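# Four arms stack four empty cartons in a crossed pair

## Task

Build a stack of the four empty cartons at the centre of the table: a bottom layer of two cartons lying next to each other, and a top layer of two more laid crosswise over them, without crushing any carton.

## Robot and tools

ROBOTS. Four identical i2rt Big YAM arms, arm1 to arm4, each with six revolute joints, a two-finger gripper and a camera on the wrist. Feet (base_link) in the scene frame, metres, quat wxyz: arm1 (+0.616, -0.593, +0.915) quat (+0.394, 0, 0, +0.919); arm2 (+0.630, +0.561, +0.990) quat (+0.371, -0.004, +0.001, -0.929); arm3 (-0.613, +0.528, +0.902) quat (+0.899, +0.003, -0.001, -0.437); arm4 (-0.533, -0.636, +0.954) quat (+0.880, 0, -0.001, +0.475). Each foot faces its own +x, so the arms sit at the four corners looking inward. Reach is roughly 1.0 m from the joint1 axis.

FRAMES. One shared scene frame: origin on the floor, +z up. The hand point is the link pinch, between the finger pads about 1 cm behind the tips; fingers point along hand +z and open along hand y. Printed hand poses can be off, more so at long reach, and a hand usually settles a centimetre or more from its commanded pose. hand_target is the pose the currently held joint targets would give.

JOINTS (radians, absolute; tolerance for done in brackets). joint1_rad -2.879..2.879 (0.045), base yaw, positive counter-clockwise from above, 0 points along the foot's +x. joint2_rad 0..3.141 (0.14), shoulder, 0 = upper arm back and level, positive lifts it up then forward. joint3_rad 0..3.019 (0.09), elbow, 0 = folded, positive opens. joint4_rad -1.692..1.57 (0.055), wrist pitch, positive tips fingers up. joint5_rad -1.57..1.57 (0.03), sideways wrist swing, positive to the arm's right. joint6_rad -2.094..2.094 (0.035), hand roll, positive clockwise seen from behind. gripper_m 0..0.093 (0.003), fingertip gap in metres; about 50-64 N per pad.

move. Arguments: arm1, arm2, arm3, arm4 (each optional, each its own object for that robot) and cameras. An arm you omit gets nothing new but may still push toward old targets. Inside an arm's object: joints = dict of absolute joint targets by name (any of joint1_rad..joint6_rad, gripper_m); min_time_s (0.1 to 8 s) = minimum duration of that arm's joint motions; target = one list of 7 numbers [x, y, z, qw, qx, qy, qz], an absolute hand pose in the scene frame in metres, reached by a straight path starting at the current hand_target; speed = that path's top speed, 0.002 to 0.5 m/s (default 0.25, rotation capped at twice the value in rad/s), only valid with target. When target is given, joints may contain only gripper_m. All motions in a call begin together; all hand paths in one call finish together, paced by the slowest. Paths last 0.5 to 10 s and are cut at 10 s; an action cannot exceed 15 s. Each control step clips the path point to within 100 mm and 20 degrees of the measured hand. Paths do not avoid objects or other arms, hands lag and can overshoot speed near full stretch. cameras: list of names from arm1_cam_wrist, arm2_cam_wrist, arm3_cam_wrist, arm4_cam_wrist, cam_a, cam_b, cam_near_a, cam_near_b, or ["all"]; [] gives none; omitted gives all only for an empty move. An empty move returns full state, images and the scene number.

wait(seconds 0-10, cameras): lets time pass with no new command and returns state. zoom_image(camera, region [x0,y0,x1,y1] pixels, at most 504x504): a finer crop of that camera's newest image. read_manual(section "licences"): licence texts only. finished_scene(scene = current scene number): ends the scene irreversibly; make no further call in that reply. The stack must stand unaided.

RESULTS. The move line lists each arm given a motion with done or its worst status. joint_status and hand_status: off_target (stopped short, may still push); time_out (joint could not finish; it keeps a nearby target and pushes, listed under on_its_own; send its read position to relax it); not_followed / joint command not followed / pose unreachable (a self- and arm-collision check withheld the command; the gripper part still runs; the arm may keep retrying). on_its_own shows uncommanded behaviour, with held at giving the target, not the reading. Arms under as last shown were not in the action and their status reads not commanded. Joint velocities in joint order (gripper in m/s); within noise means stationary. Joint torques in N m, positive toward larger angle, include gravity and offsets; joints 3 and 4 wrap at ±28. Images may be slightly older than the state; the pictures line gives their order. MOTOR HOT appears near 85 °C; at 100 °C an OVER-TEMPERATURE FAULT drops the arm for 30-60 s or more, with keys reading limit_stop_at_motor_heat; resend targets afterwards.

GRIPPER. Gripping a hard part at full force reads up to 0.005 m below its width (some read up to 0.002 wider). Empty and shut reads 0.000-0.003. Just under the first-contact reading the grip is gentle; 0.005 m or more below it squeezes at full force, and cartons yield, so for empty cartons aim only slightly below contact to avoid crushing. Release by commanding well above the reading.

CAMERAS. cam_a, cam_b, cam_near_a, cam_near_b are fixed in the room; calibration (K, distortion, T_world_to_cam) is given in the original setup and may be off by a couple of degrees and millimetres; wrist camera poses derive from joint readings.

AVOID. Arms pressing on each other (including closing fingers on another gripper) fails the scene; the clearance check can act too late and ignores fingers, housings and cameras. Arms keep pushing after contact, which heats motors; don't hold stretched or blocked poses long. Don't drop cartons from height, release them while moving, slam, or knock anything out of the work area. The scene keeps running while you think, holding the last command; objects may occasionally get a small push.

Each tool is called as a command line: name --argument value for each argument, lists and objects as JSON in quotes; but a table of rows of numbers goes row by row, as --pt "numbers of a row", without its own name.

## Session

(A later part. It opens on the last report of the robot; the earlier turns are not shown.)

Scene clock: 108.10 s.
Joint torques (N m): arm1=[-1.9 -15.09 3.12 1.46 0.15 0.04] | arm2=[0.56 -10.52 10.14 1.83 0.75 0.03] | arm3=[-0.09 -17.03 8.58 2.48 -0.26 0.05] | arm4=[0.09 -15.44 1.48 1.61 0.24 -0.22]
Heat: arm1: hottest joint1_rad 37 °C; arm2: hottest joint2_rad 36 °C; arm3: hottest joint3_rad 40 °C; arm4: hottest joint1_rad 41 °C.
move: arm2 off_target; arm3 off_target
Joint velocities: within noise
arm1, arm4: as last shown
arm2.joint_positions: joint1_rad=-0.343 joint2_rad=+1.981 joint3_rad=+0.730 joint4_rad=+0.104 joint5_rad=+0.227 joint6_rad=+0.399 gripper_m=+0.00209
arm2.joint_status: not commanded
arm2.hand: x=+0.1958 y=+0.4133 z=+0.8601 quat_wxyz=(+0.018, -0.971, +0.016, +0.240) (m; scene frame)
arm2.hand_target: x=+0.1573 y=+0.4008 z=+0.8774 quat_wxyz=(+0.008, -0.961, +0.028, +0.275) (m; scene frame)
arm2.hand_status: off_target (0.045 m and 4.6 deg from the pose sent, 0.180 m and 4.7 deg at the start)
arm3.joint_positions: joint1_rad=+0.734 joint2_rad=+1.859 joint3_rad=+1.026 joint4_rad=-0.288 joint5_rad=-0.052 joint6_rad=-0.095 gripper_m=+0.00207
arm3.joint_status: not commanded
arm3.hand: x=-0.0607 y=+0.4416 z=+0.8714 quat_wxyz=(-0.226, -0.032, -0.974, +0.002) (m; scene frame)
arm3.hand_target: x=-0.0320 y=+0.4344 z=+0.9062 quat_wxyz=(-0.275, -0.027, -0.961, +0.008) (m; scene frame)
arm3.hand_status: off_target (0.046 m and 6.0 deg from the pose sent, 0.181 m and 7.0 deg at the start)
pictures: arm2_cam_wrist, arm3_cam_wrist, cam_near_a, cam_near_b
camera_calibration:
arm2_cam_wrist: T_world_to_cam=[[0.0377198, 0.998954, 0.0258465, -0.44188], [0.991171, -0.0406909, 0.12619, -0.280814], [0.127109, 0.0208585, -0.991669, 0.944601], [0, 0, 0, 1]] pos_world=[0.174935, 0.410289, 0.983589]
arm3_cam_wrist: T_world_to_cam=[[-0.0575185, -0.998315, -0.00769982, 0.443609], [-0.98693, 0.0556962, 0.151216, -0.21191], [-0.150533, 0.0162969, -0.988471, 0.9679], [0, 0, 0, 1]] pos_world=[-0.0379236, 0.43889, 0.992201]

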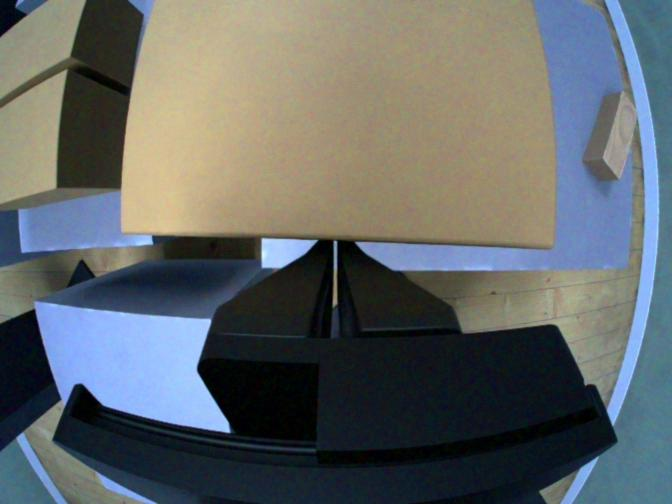

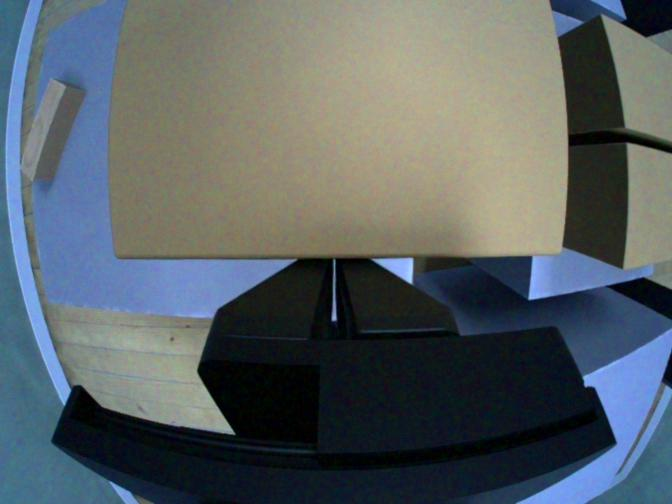

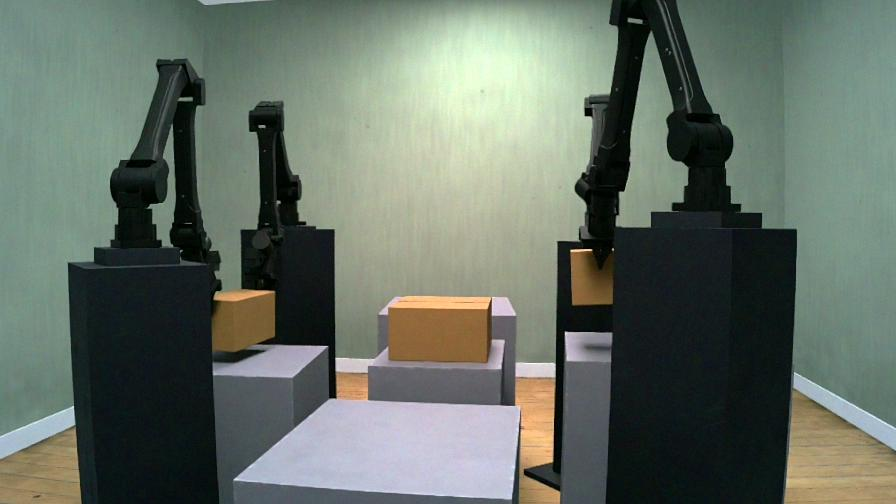

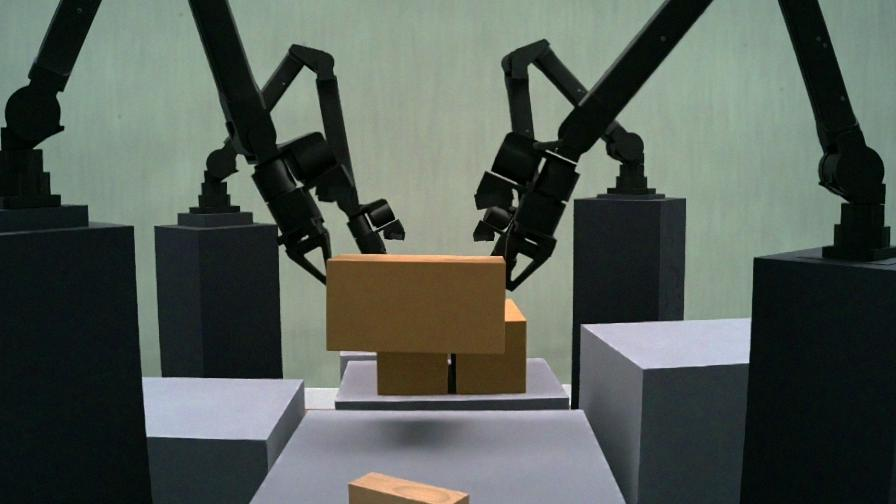

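move --arm2 '{"target":[0.130,0.23,0.890,0.0026,-0.9612,0.0092,0.2756],"speed":0.08}' --arm3 '{"target":[-0.056,0.254,0.918,0.2756,0.0092,0.9612,-0.0026],"speed":0.08}' --cameras '["cam_near_a","cam_near_b"]'

Scene clock: 111.83 s.
Joint torques (N m): arm1=[-1.96 -15.03 3.12 1.46 0.15 0.03] | arm2=[-0.03 -13.74 11.47 1.21 0.94 0.11] | arm3=[0.5 -15.62 12.07 1.37 -0.68 0.05] | arm4=[-0.09 -15.56 1.51 1.62 0.26 -0.22]
Heat: arm1: hottest joint1_rad 37 °C; arm2: hottest joint2_rad 36 °C; arm3: hottest joint3_rad 41 °C; arm4: hottest joint1_rad 41 °C.
move: arm2 off_target; arm3 off_target
Joint velocities: within noise
arm1, arm4: as last shown
arm2.joint_positions: joint1_rad=-0.063 joint2_rad=+2.091 joint3_rad=+1.084 joint4_rad=-0.186 joint5_rad=+0.331 joint6_rad=+0.618 gripper_m=+0.00209
arm2.joint_status: not commanded
arm2.hand: x=+0.1619 y=+0.2448 z=+0.8748 quat_wxyz=(+0.014, -0.968, -0.007, +0.249) (m; scene frame)
arm2.hand_target: x=+0.1315 y=+0.2313 z=+0.8916 quat_wxyz=(+0.002, -0.961, +0.009, +0.276) (m; scene frame)
arm2.hand_status: off_target (0.038 m and 3.9 deg from the pose sent, 0.197 m and 4.6 deg at the start)
arm3.joint_positions: joint1_rad=+0.376 joint2_rad=+1.882 joint3_rad=+1.125 joint4_rad=-0.404 joint5_rad=-0.244 joint6_rad=-0.435 gripper_m=+0.00207
arm3.joint_status: not commanded
arm3.hand: x=-0.0941 y=+0.2729 z=+0.8877 quat_wxyz=(-0.236, -0.021, -0.971, -0.014) (m; scene frame)
arm3.hand_target: x=-0.0593 y=+0.2556 z=+0.9200 quat_wxyz=(-0.276, -0.009, -0.961, +0.003) (m; scene frame)
arm3.hand_status: off_target (0.052 m and 5.3 deg from the pose sent, 0.193 m and 6.4 deg at the start)
pictures: cam_near_a, cam_near_b

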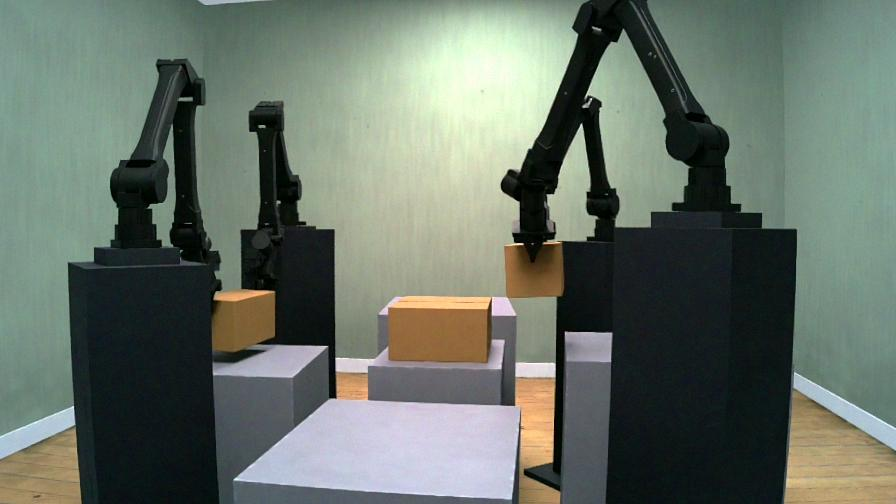

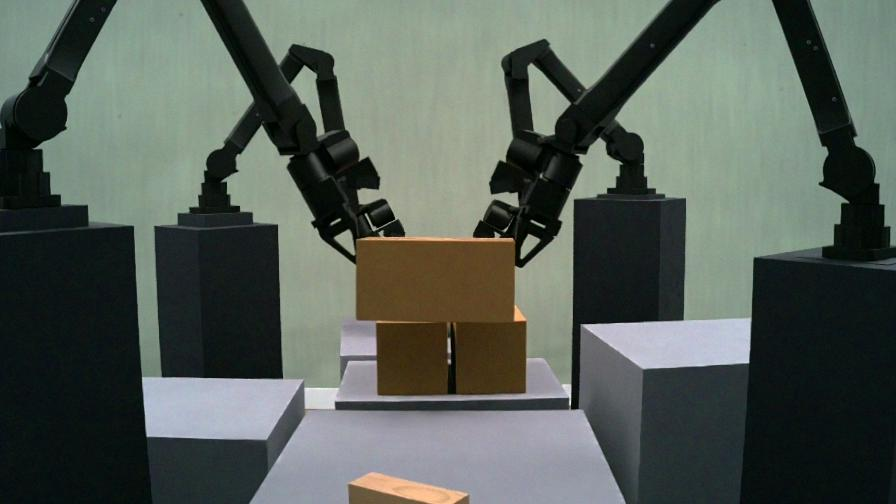

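move --arm2 '{"target":[0.099,0.047,0.890,0,-0.9613,0,0.2756],"speed":0.08}' --arm3 '{"target":[-0.091,0.056,0.917,0.2756,0,0.9613,0],"speed":0.08}' --cameras '["arm2_cam_wrist","arm3_cam_wrist","cam_near_a","cam_near_b","cam_b","cam_a"]'

Scene clock: 116.13 s.
Joint torques (N m): arm1=[-1.9 -15.09 3.12 1.46 0.15 0.04] | arm2=[-1.44 -18.32 14.02 1.16 1.11 0.05] | arm3=[1.38 -19.08 12.72 1.1 -1.14 0.06] | arm4=[-0.09 -15.33 1.48 1.61 0.24 -0.23]
Heat: arm1: hottest joint2_rad 38 °C; arm2: hottest joint2_rad 37 °C; arm3: hottest joint3_rad 42 °C; arm4: hottest joint1_rad 41 °C.
move: arm2 off_target; arm3 off_target
Joint velocities: within noise
arm1, arm4: as last shown
arm2.joint_positions: joint1_rad=+0.127 joint2_rad=+2.363 joint3_rad=+1.655 joint4_rad=-0.545 joint5_rad=+0.391 joint6_rad=+0.776 gripper_m=+0.00209
arm2.joint_status: not commanded
arm2.hand: x=+0.1329 y=+0.0589 z=+0.8711 quat_wxyz=(+0.014, -0.968, -0.023, +0.250) (m; scene frame)
arm2.hand_target: x=+0.1006 y=+0.0492 z=+0.8916 quat_wxyz=(+0.000, -0.961, +0.000, +0.276) (m; scene frame)
arm2.hand_status: off_target (0.041 m and 4.3 deg from the pose sent, 0.208 m and 3.6 deg at the start)
arm3.joint_positions: joint1_rad=+0.062 joint2_rad=+2.105 joint3_rad=+1.515 joint4_rad=-0.663 joint5_rad=-0.379 joint6_rad=-0.742 gripper_m=+0.00207
arm3.joint_status: not commanded
arm3.hand: x=-0.1235 y=+0.0747 z=+0.8869 quat_wxyz=(-0.243, -0.020, -0.970, -0.022) (m; scene frame)
arm3.hand_target: x=-0.0934 y=+0.0584 z=+0.9186 quat_wxyz=(-0.276, +0.000, -0.961, +0.000) (m; scene frame)
arm3.hand_status: off_target (0.048 m and 5.1 deg from the pose sent, 0.219 m and 5.5 deg at the start)
pictures: arm2_cam_wrist, arm3_cam_wrist, cam_a, cam_b, cam_near_a, cam_near_b
camera_calibration:
arm2_cam_wrist: T_world_to_cam=[[-0.0381673, 0.998579, 0.0371822, -0.0855452], [0.993776, 0.0340343, 0.106067, -0.221384], [0.10465, 0.0409991, -0.993664, 0.97439], [0, 0, 0, 1]] pos_world=[0.114771, 0.0530093, 0.994878]
arm3_cam_wrist: T_world_to_cam=[[-0.0227929, -0.998474, -0.0502972, 0.115921], [-0.993112, 0.0168295, 0.115953, -0.222374], [-0.114929, 0.0525936, -0.99198, 0.984512], [0, 0, 0, 1]] pos_world=[-0.105051, 0.0677074, 1.00823]

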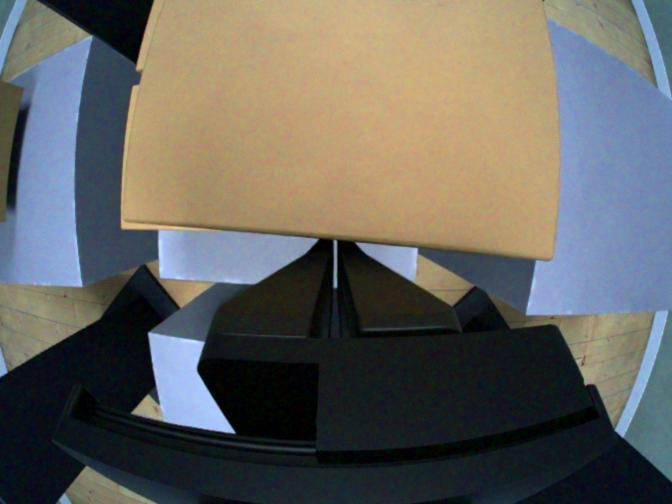

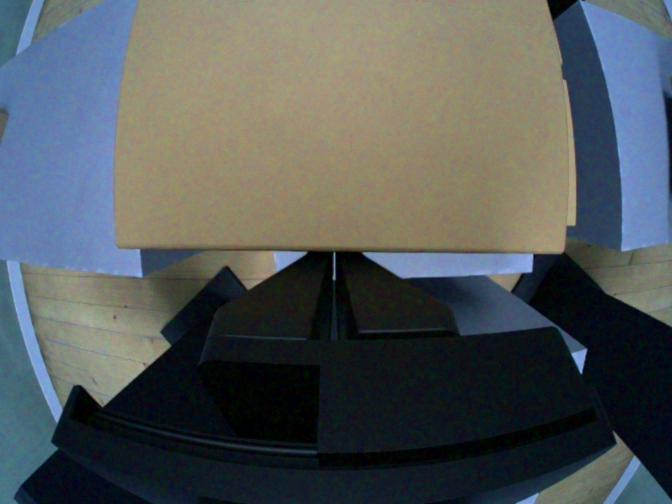

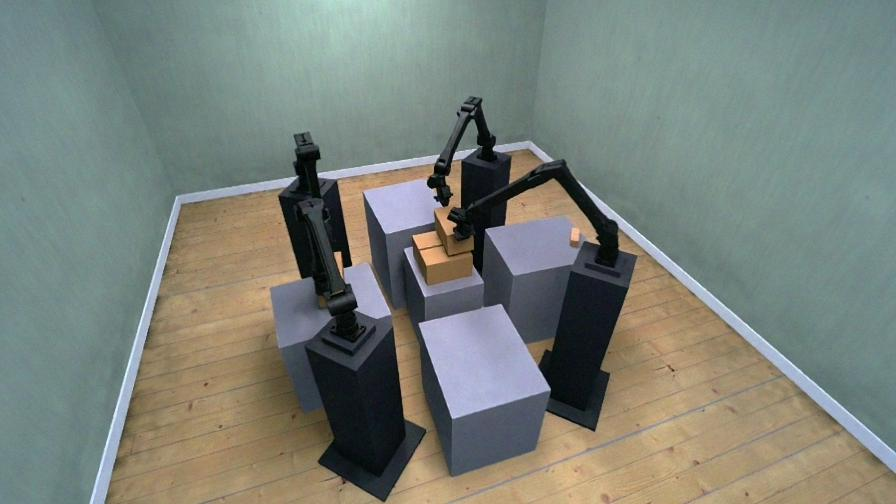

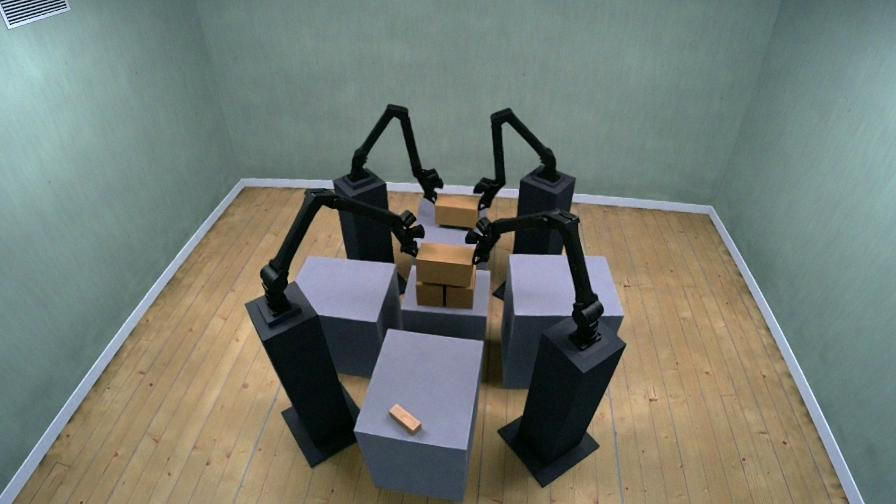

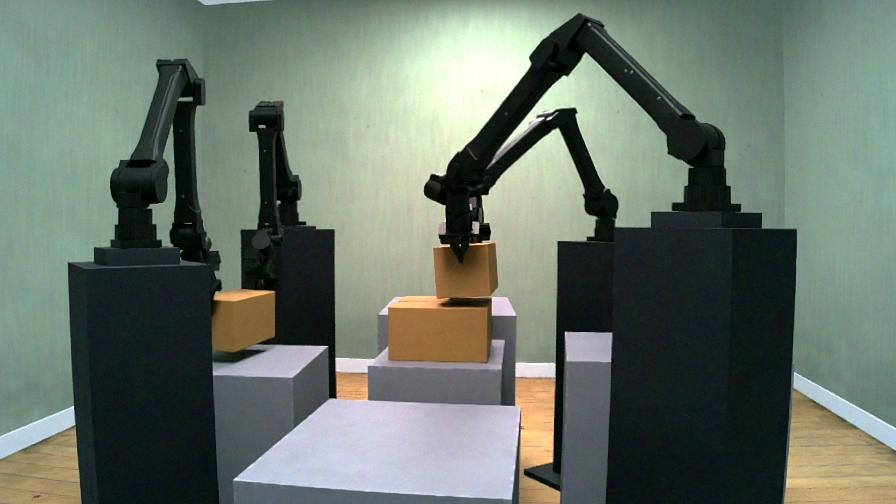

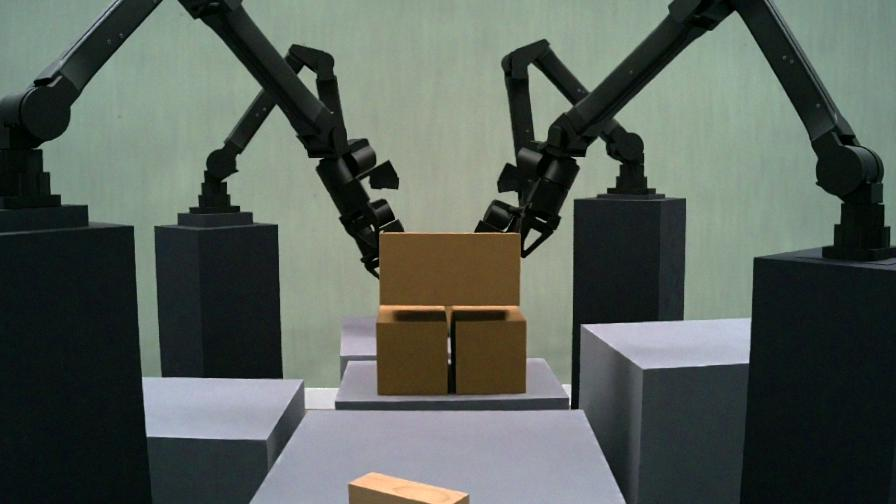

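zoom_image --camera "cam_near_a" --region '[350, 210, 550, 380]'

zoom_image --camera "cam_b" --region '[380, 200, 520, 330]'

Scaled by 2.520 from the camera's 896x504 image, which has a finer 1280x720 frame.

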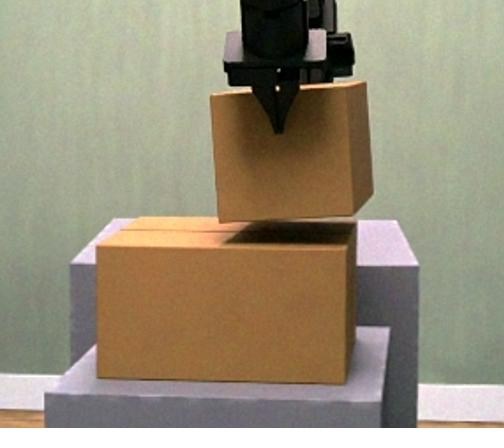

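Scaled by 3.600 from the camera's 896x504 image, which has a finer 1280x720 frame.

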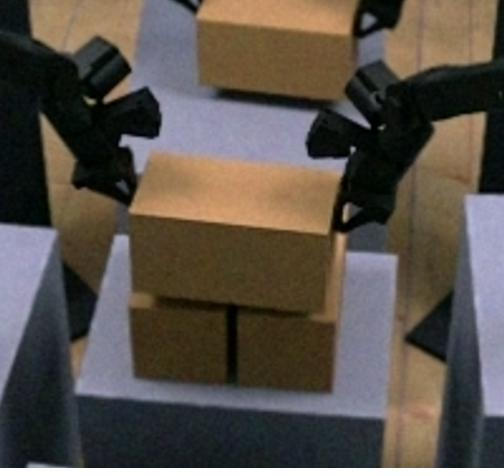

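move --arm2 '{"target":[0.099,0.046,0.862,0,-0.9613,0,0.2756],"speed":0.04}' --arm3 '{"target":[-0.091,0.044,0.889,0.2756,0,0.9613,0],"speed":0.04}' --cameras '["cam_near_a","cam_near_b"]'

zoom_image --camera "cam_near_a" --region '[350, 210, 550, 380]'

zoom_image --camera "cam_near_b" --region '[330, 210, 580, 420]'

Scene clock: 119.73 s.
Joint torques (N m): arm1=[-1.9 -15.09 3.12 1.46 0.14 0.03] | arm2=[-0.73 -17.9 13.44 2.48 0.92 0.06] | arm3=[0.85 -19.43 11.97 1.78 -0.99 0.04] | arm4=[0.03 -15.44 1.48 1.62 0.26 -0.22]
Heat: arm1: hottest joint2_rad 38 °C; arm2: hottest joint2_rad 37 °C; arm3: hottest joint3_rad 43 °C; arm4: hottest joint1_rad 41 °C.
move: arm2 off_target; arm3 off_target
Joint velocities: within noise
arm1, arm4: as last shown
arm2.joint_positions: joint1_rad=+0.127 joint2_rad=+2.411 joint3_rad=+1.665 joint4_rad=-0.536 joint5_rad=+0.396 joint6_rad=+0.778 gripper_m=+0.00209
arm2.joint_status: not commanded
arm2.hand: x=+0.1358 y=+0.0640 z=+0.8433 quat_wxyz=(+0.026, -0.969, -0.024, +0.243) (m; scene frame)
arm2.hand_target: x=+0.1011 y=+0.0488 z=+0.8642 quat_wxyz=(+0.000, -0.961, +0.000, +0.276) (m; scene frame)
arm2.hand_status: off_target (0.045 m and 5.6 deg from the pose sent, 0.037 m and 4.3 deg at the start)
arm3.joint_positions: joint1_rad=+0.057 joint2_rad=+2.163 joint3_rad=+1.543 joint4_rad=-0.651 joint5_rad=-0.387 joint6_rad=-0.755 gripper_m=+0.00207
arm3.joint_status: not commanded
arm3.hand: x=-0.1211 y=+0.0687 z=+0.8616 quat_wxyz=(-0.240, -0.017, -0.970, -0.029) (m; scene frame)
arm3.hand_target: x=-0.0934 y=+0.0464 z=+0.8912 quat_wxyz=(-0.276, +0.000, -0.961, +0.000) (m; scene frame)
arm3.hand_status: off_target (0.048 m and 5.7 deg from the pose sent, 0.045 m and 5.2 deg at the start)
pictures: cam_near_a, cam_near_b

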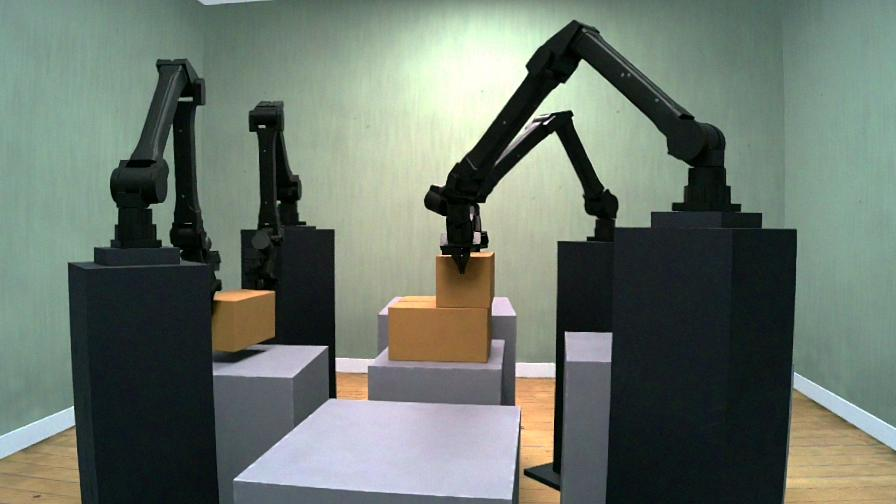

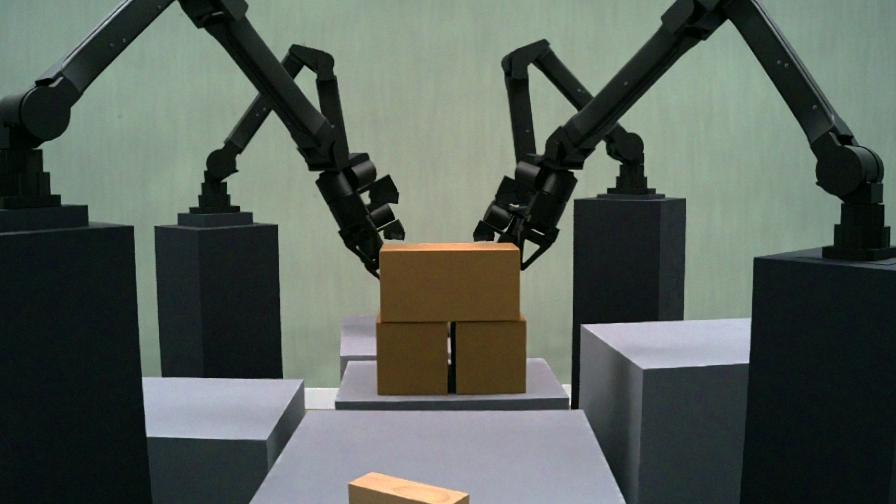

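Scaled by 2.520 from the camera's 896x504 image, which has a finer 1280x720 frame.

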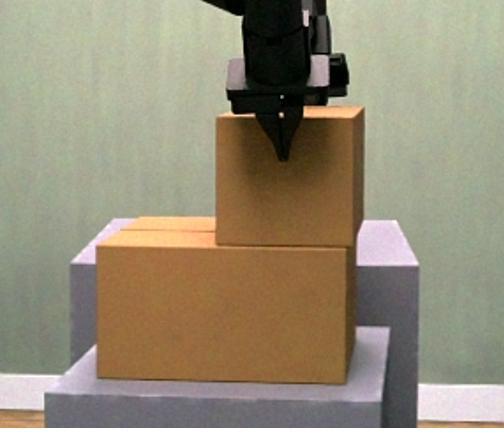

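Scaled by 2.016 from the camera's 896x504 image, which has a finer 1280x720 frame.

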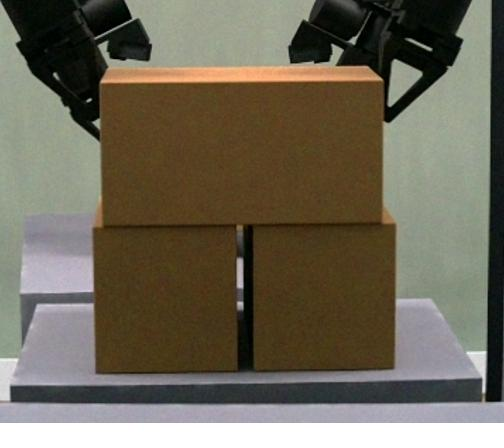

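move --arm2 '{"target":[0.175,0.052,0.862,0,-0.9613,0,0.2756],"speed":0.05}' --arm3 '{"target":[-0.170,0.058,0.888,0.2756,0,0.9613,0],"speed":0.05}' --cameras '["cam_near_a","cam_near_b"]'

Scene clock: 123.67 s.
Joint torques (N m): arm1=[-1.9 -15.09 3.11 1.46 0.15 0.03] | arm2=[2.37 -19.49 6.32 1.87 0.53 0.11] | arm3=[-0.62 -19.78 6.91 1.18 -0.52 0.03] | arm4=[-0.15 -15.5 1.51 1.61 0.24 -0.22]
Heat: arm1: hottest joint2_rad 39 °C; arm2: hottest joint2_rad 37 °C; arm3: hottest joint3_rad 43 °C; arm4: hottest joint1_rad 41 °C.
move: arm2 off_target; arm3 off_target
Joint velocities: within noise
arm1, arm4: as last shown
arm2.joint_positions: joint1_rad=+0.185 joint2_rad=+2.365 joint3_rad=+1.546 joint4_rad=-0.454 joint5_rad=+0.436 joint6_rad=+0.866 gripper_m=+0.00209
arm2.joint_status: not commanded
arm2.hand: x=+0.1770 y=+0.0631 z=+0.8414 quat_wxyz=(+0.018, -0.965, -0.006, +0.262) (m; scene frame)
arm2.hand_target: x=+0.1752 y=+0.0522 z=+0.8617 quat_wxyz=(+0.000, -0.961, +0.000, +0.275) (m; scene frame)
arm2.hand_status: off_target (0.023 m and 2.7 deg from the pose sent, 0.045 m and 5.6 deg at the start)
arm3.joint_positions: joint1_rad=-0.012 joint2_rad=+2.069 joint3_rad=+1.397 joint4_rad=-0.573 joint5_rad=-0.429 joint6_rad=-0.841 gripper_m=+0.00207
arm3.joint_status: not commanded
arm3.hand: x=-0.1690 y=+0.0672 z=+0.8743 quat_wxyz=(-0.265, -0.002, -0.964, -0.014) (m; scene frame)
arm3.hand_target: x=-0.1702 y=+0.0581 z=+0.8878 quat_wxyz=(-0.275, +0.000, -0.961, +0.000) (m; scene frame)
arm3.hand_status: off_target (0.017 m and 2.1 deg from the pose sent, 0.057 m and 5.7 deg at the start)
pictures: cam_near_a, cam_near_b

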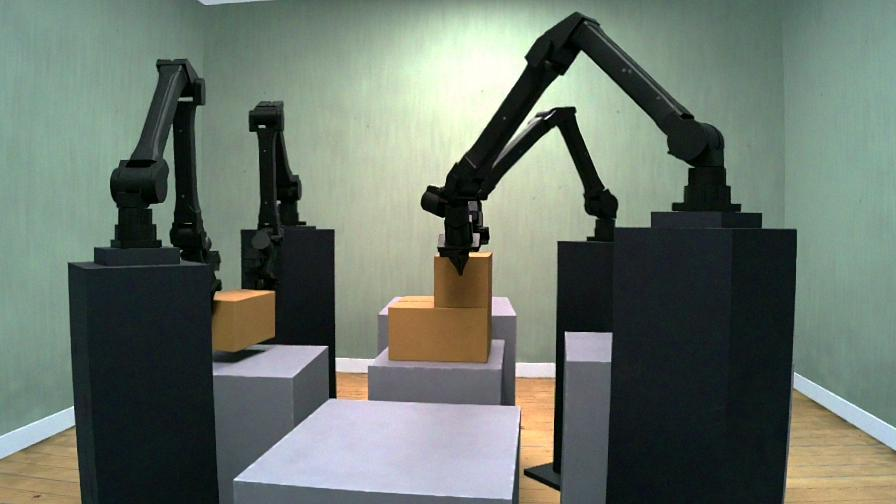

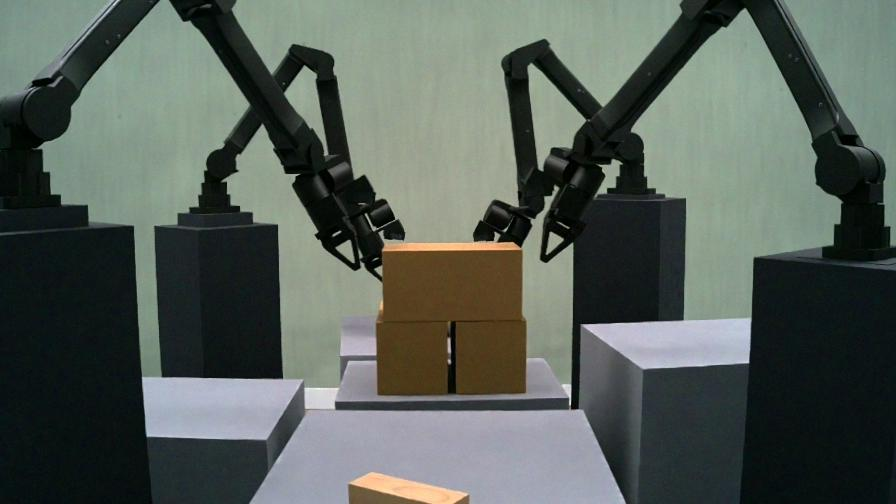

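move --arm1 '{"target":[0.109,-0.636,0.903,0.0120,-0.9604,0.0419,0.2753],"speed":0.1}' --arm2 '{"target":[0.36,0.38,1.05,0,-0.9613,0,0.2756],"speed":0.2}' --arm3 '{"target":[-0.36,0.38,1.05,0.2756,0,0.9613,0],"speed":0.2}' --arm4 '{"target":[-0.104,-0.602,0.880,0.2753,0.0419,0.9604,-0.0120],"speed":0.1}' --cameras '["arm1_cam_wrist","arm4_cam_wrist","cam_near_a","cam_near_b"]'

Scene clock: 127.87 s.
Joint torques (N m): arm1=[-1.9 -12.81 7.47 1.57 0.2 0.03] | arm2=[0.15 -4.48 7.82 0.55 0.16 -0.11] | arm3=[1.44 -4.01 8.98 0.59 -0.13 0.18] | arm4=[-0.21 -12.86 6.58 1.77 0.28 -0.21]
Heat: arm1: hottest joint2_rad 39 °C; arm2: hottest joint2_rad 37 °C; arm3: hottest joint3_rad 43 °C; arm4: hottest joint1_rad 41 °C.
move: arm1 off_target; arm2 done; arm3 done; arm4 off_target
Joint velocities: within noise
arm1.joint_positions: joint1_rad=+0.954 joint2_rad=+1.738 joint3_rad=+0.765 joint4_rad=-0.146 joint5_rad=+0.111 joint6_rad=+0.187 gripper_m=+0.00210
arm1.joint_status: not commanded
arm1.hand: x=+0.1431 y=-0.6416 z=+0.8699 quat_wxyz=(-0.016, +0.973, -0.033, -0.230) (m; scene frame)
arm1.hand_target: x=+0.1109 y=-0.6355 z=+0.9038 quat_wxyz=(-0.013, +0.960, -0.042, -0.275) (m; scene frame)
arm1.hand_status: off_target (0.048 m and 5.5 deg from the pose sent, 0.182 m and 4.3 deg at the start)
arm2.joint_positions: joint1_rad=+0.046 joint2_rad=+1.139 joint3_rad=+0.491 joint4_rad=-0.515 joint5_rad=+0.388 joint6_rad=+0.724 gripper_m=+0.00209
arm2.joint_status: not commanded
arm2.hand: x=+0.3588 y=+0.3746 z=+1.0490 quat_wxyz=(-0.002, -0.961, +0.000, +0.278) (m; scene frame)
arm2.hand_target: x=+0.3600 y=+0.3799 z=+1.0498 quat_wxyz=(+0.000, -0.961, +0.000, +0.276) (m; scene frame)
arm2.hand_status: done (0.006 m and 0.3 deg from the pose sent, 0.421 m and 2.7 deg at the start)
arm3.joint_positions: joint1_rad=+0.157 joint2_rad=+0.839 joint3_rad=+0.581 joint4_rad=-0.883 joint5_rad=-0.362 joint6_rad=-0.664 gripper_m=+0.00207
arm3.joint_status: not commanded
arm3.hand: x=-0.3614 y=+0.3767 z=+1.0471 quat_wxyz=(-0.275, -0.003, -0.961, +0.001) (m; scene frame)
arm3.hand_target: x=-0.3601 y=+0.3799 z=+1.0500 quat_wxyz=(-0.276, +0.000, -0.961, +0.000) (m; scene frame)
arm3.hand_status: done (0.005 m and 0.3 deg from the pose sent, 0.406 m and 2.1 deg at the start)
arm4.joint_positions: joint1_rad=-0.862 joint2_rad=+1.777 joint3_rad=+0.541 joint4_rad=+0.141 joint5_rad=+0.112 joint6_rad=+0.186 gripper_m=+0.00207
arm4.joint_status: not commanded
arm4.hand: x=-0.1285 y=-0.6038 z=+0.8614 quat_wxyz=(-0.242, -0.041, -0.969, +0.016) (m; scene frame)
arm4.hand_target: x=-0.1046 y=-0.6021 z=+0.8805 quat_wxyz=(-0.275, -0.042, -0.960, +0.012) (m; scene frame)
arm4.hand_status: off_target (0.031 m and 4.0 deg from the pose sent, 0.166 m and 3.5 deg at the start)
pictures: arm1_cam_wrist, arm4_cam_wrist, cam_near_a, cam_near_b
camera_calibration:
arm1_cam_wrist: T_world_to_cam=[[0.0588841, 0.998122, 0.0169139, 0.616753], [0.986883, -0.0607556, 0.149569, -0.306848], [0.150316, 0.0078848, -0.988607, 0.967965], [0, 0, 0, 1]] pos_world=[0.121006, -0.64187, 0.992399]
arm4_cam_wrist: T_world_to_cam=[[-0.0764036, -0.997, 0.0123634, -0.625404], [-0.988692, 0.0773599, 0.128463, -0.18741], [-0.129034, -0.00240852, -0.991637, 0.958789], [0, 0, 0, 1]] pos_world=[-0.109357, -0.606721, 0.982579]

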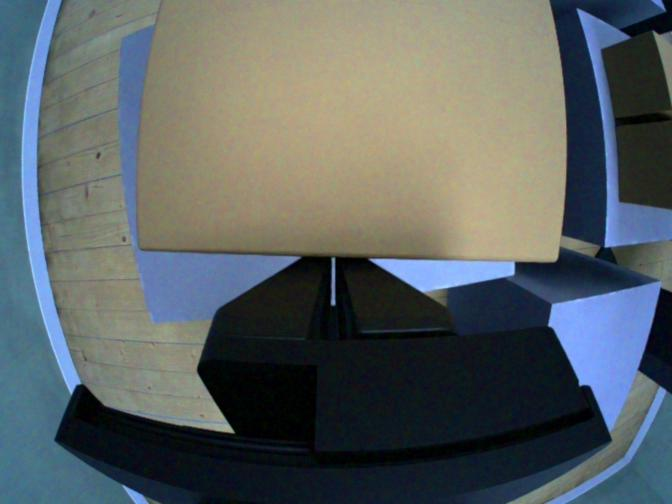

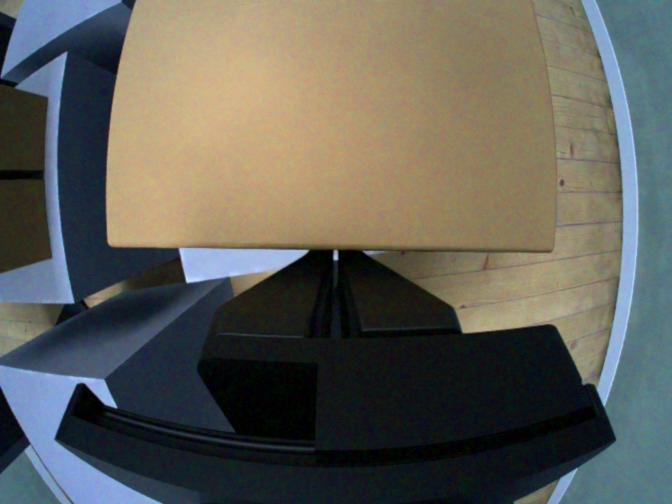

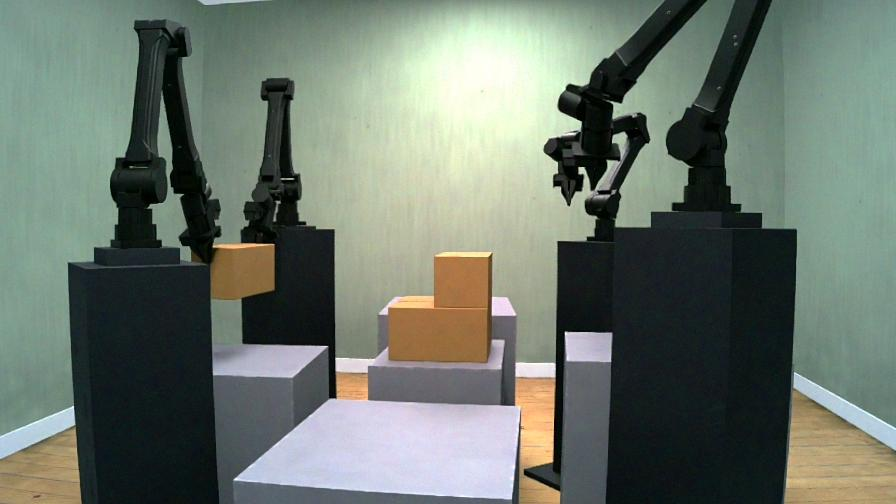

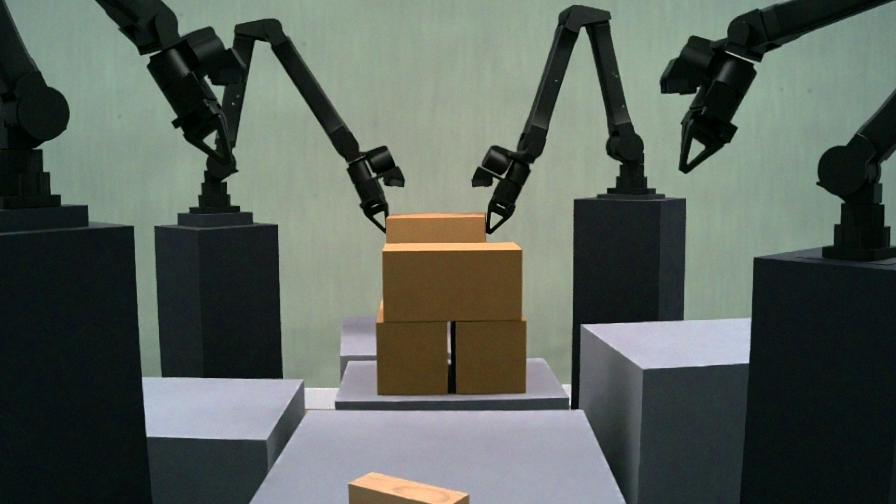

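move --arm1 '{"target":[0.106,-0.370,0.905,0.0060,-0.9611,0.0210,0.2755],"speed":0.08}' --arm4 '{"target":[-0.109,-0.355,0.884,0.2755,0.0210,0.9611,-0.0060],"speed":0.08}' --cameras '["cam_near_a","cam_near_b"]'

Scene clock: 135.67 s.
Joint torques (N m): arm1=[-0.56 -10.46 10.03 1.22 -0.44 0.03] | arm2=[-0.38 -5.3 7.73 0.83 0.15 -0.08] | arm3=[1.32 -4.01 8.99 0.61 -0.13 0.2] | arm4=[0.09 -12.28 11.4 1.1 0.83 -0.08]
Heat: arm1: hottest joint2_rad 39 °C; arm2: hottest joint2_rad 37 °C; arm3: hottest joint3_rad 44 °C; arm4: hottest joint1_rad 41 °C.
move: arm1 off_target; arm4 off_target
Joint velocities: within noise
arm1.joint_positions: joint1_rad=+0.332 joint2_rad=+1.786 joint3_rad=+0.901 joint4_rad=-0.238 joint5_rad=-0.216 joint6_rad=-0.372 gripper_m=+0.00210
arm1.joint_status: not commanded
arm1.hand: x=+0.1401 y=-0.3879 z=+0.8855 quat_wxyz=(+0.005, +0.969, -0.028, -0.245) (m; scene frame)
arm1.hand_target: x=+0.1085 y=-0.3709 z=+0.9068 quat_wxyz=(-0.006, +0.961, -0.021, -0.276) (m; scene frame)
arm1.hand_status: off_target (0.043 m and 4.0 deg from the pose sent, 0.276 m and 5.7 deg at the start)
arm2: as last shown
arm3.joint_positions: joint1_rad=+0.157 joint2_rad=+0.839 joint3_rad=+0.581 joint4_rad=-0.883 joint5_rad=-0.362 joint6_rad=-0.663 gripper_m=+0.00207
arm3.joint_status: not commanded
arm3.hand: x=-0.3614 y=+0.3767 z=+1.0471 quat_wxyz=(-0.275, -0.003, -0.961, +0.000) (m; scene frame)
arm3.hand_target: x=-0.3600 y=+0.3799 z=+1.0500 quat_wxyz=(-0.276, +0.000, -0.961, +0.000) (m; scene frame)
arm3.hand_status: not commanded
arm4.joint_positions: joint1_rad=-0.278 joint2_rad=+1.868 joint3_rad=+0.806 joint4_rad=-0.141 joint5_rad=+0.359 joint6_rad=+0.666 gripper_m=+0.00207
arm4.joint_status: not commanded
arm4.hand: x=-0.1373 y=-0.3765 z=+0.8727 quat_wxyz=(-0.251, -0.010, -0.968, +0.020) (m; scene frame)
arm4.hand_target: x=-0.1107 y=-0.3559 z=+0.8857 quat_wxyz=(-0.276, -0.021, -0.961, +0.006) (m; scene frame)
arm4.hand_status: off_target (0.037 m and 3.5 deg from the pose sent, 0.251 m and 4.8 deg at the start)
pictures: cam_near_a, cam_near_b

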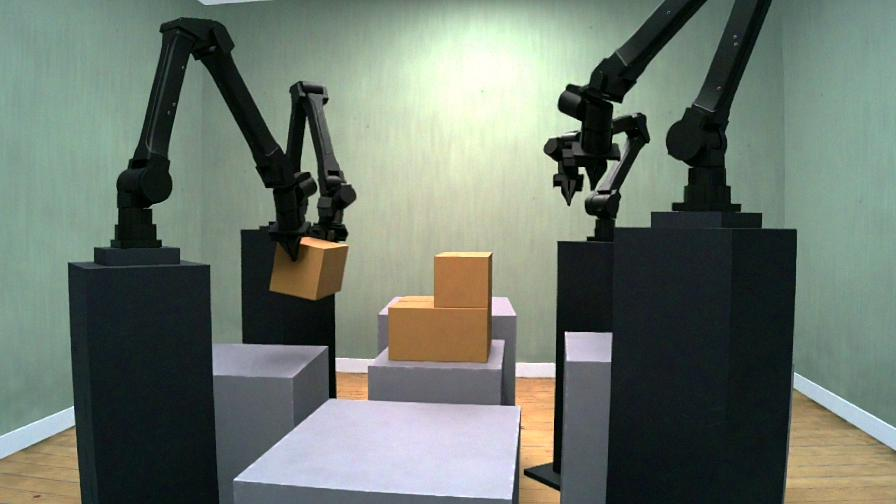

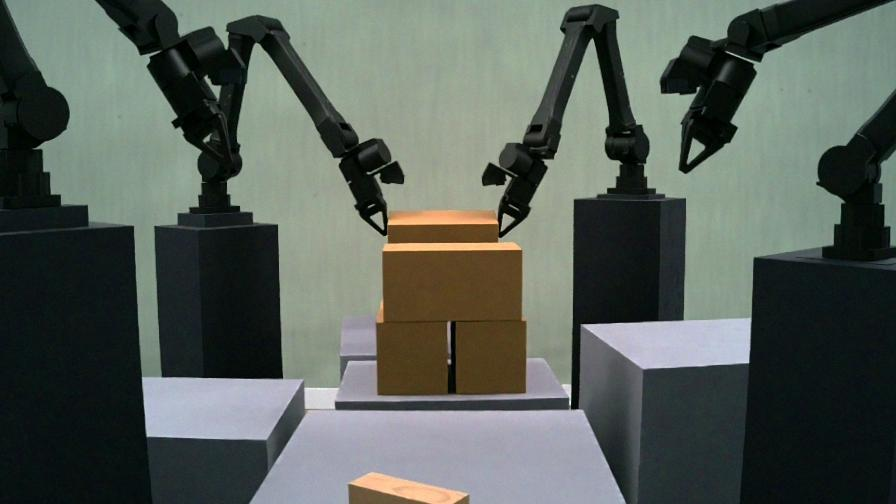

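move --arm1 '{"target":[0.100,-0.155,0.908,0,-0.9613,0,0.2756],"speed":0.07}' --arm4 '{"target":[-0.115,-0.143,0.892,0.2756,0,0.9613,0],"speed":0.07}' --cameras '["arm1_cam_wrist","arm4_cam_wrist","cam_near_a","cam_near_b","cam_a"]'

zoom_image --camera "cam_near_a" --region '[330, 210, 530, 380]'

Scene clock: 140.63 s.
Joint torques (N m): arm1=[0.91 -14.74 11.43 1.06 -0.87 0.03] | arm2=[-0.03 -5.13 7.66 0.81 0.19 -0.11] | arm3=[1.32 -3.96 8.98 0.61 -0.13 0.21] | arm4=[-1.26 -17.44 13.91 0.83 1.2 -0.11]
Heat: arm1: hottest joint3_rad 39 °C; arm2: hottest joint2_rad 37 °C; arm3: hottest joint3_rad 44 °C; arm4: hottest joint1_rad 41 °C.
move: arm1 off_target; arm4 off_target
Joint velocities: within noise
arm1.joint_positions: joint1_rad=-0.003 joint2_rad=+2.060 joint3_rad=+1.381 joint4_rad=-0.557 joint5_rad=-0.371 joint6_rad=-0.711 gripper_m=+0.00210
arm1.joint_status: not commanded
arm1.hand: x=+0.1344 y=-0.1749 z=+0.8845 quat_wxyz=(+0.019, +0.969, -0.019, -0.244) (m; scene frame)
arm1.hand_target: x=+0.1025 y=-0.1573 z=+0.9098 quat_wxyz=(+0.000, +0.961, +0.000, -0.276) (m; scene frame)
arm1.hand_status: off_target (0.046 m and 4.9 deg from the pose sent, 0.237 m and 4.9 deg at the start)
arm2, arm3: as last shown
arm4.joint_positions: joint1_rad=+0.016 joint2_rad=+2.116 joint3_rad=+1.326 joint4_rad=-0.509 joint5_rad=+0.437 joint6_rad=+0.902 gripper_m=+0.00207
arm4.joint_status: not commanded
arm4.hand: x=-0.1450 y=-0.1627 z=+0.8797 quat_wxyz=(-0.252, +0.021, -0.967, +0.015) (m; scene frame)
arm4.hand_target: x=-0.1164 y=-0.1451 z=+0.8935 quat_wxyz=(-0.276, +0.000, -0.961, +0.000) (m; scene frame)
arm4.hand_status: off_target (0.038 m and 4.0 deg from the pose sent, 0.235 m and 3.9 deg at the start)
pictures: arm1_cam_wrist, arm4_cam_wrist, cam_a, cam_near_a, cam_near_b
camera_calibration:
arm1_cam_wrist: T_world_to_cam=[[0.0144612, 0.998908, -0.0444197, 0.211619], [0.992594, -0.00898268, 0.121145, -0.238694], [0.120614, -0.0458426, -0.99164, 0.977303], [0, 0, 0, 1]] pos_world=[0.11599, -0.16873, 1.00745]
arm4_cam_wrist: T_world_to_cam=[[0.0432794, -0.998177, 0.0420688, -0.196104], [-0.993388, -0.0385135, 0.108156, -0.241825], [-0.106339, -0.0464715, -0.993243, 0.973399], [0, 0, 0, 1]] pos_world=[-0.128229, -0.159825, 1.00123]

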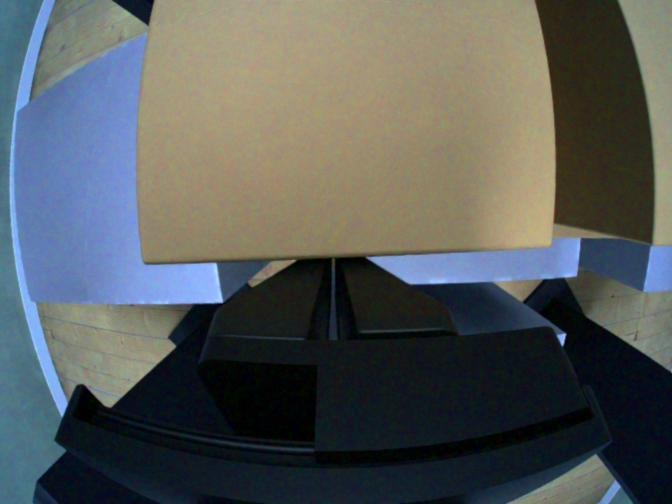

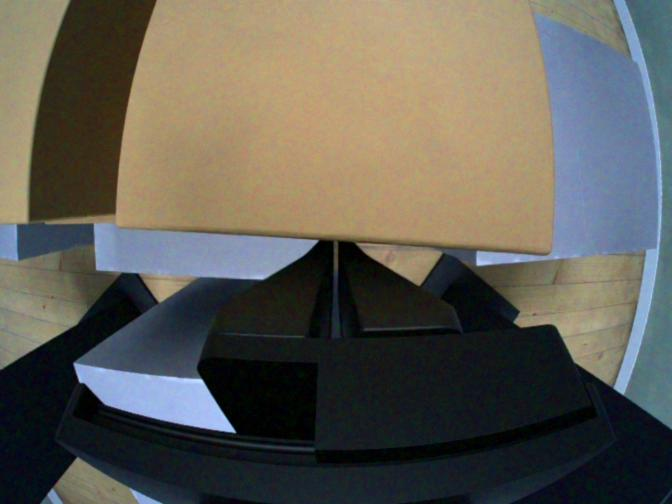

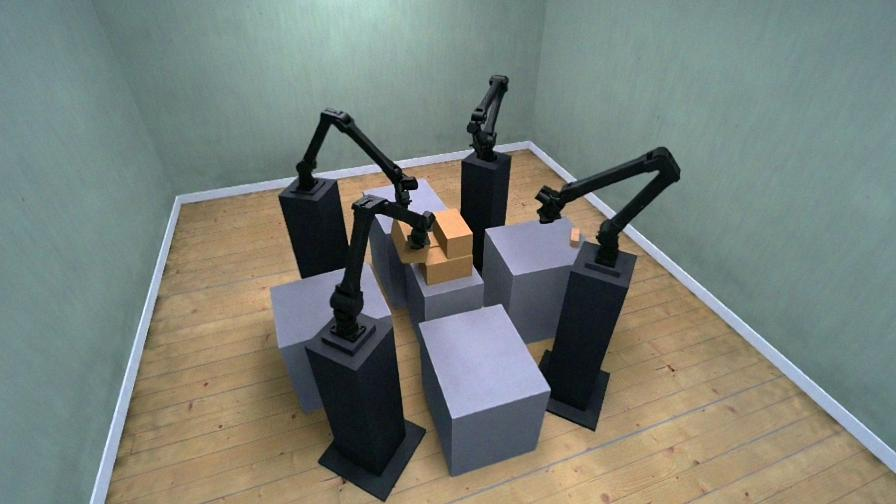

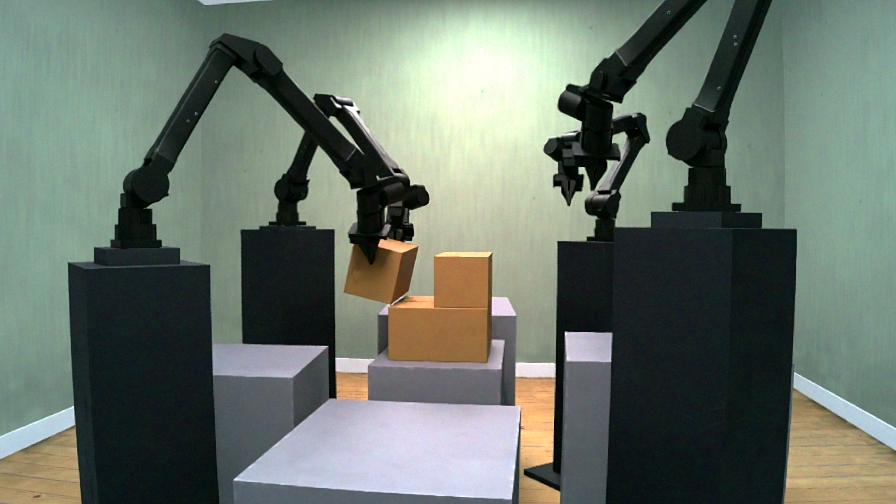

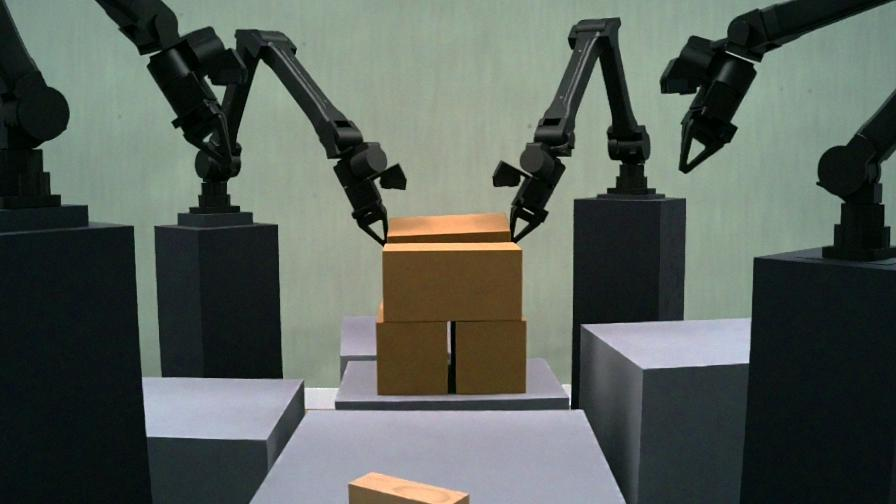

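Scaled by 2.520 from the camera's 896x504 image, which has a finer 1280x720 frame.

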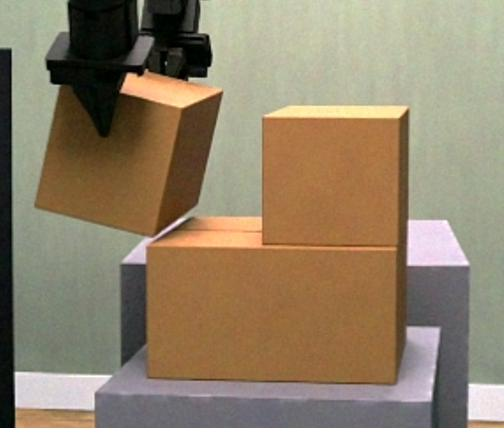

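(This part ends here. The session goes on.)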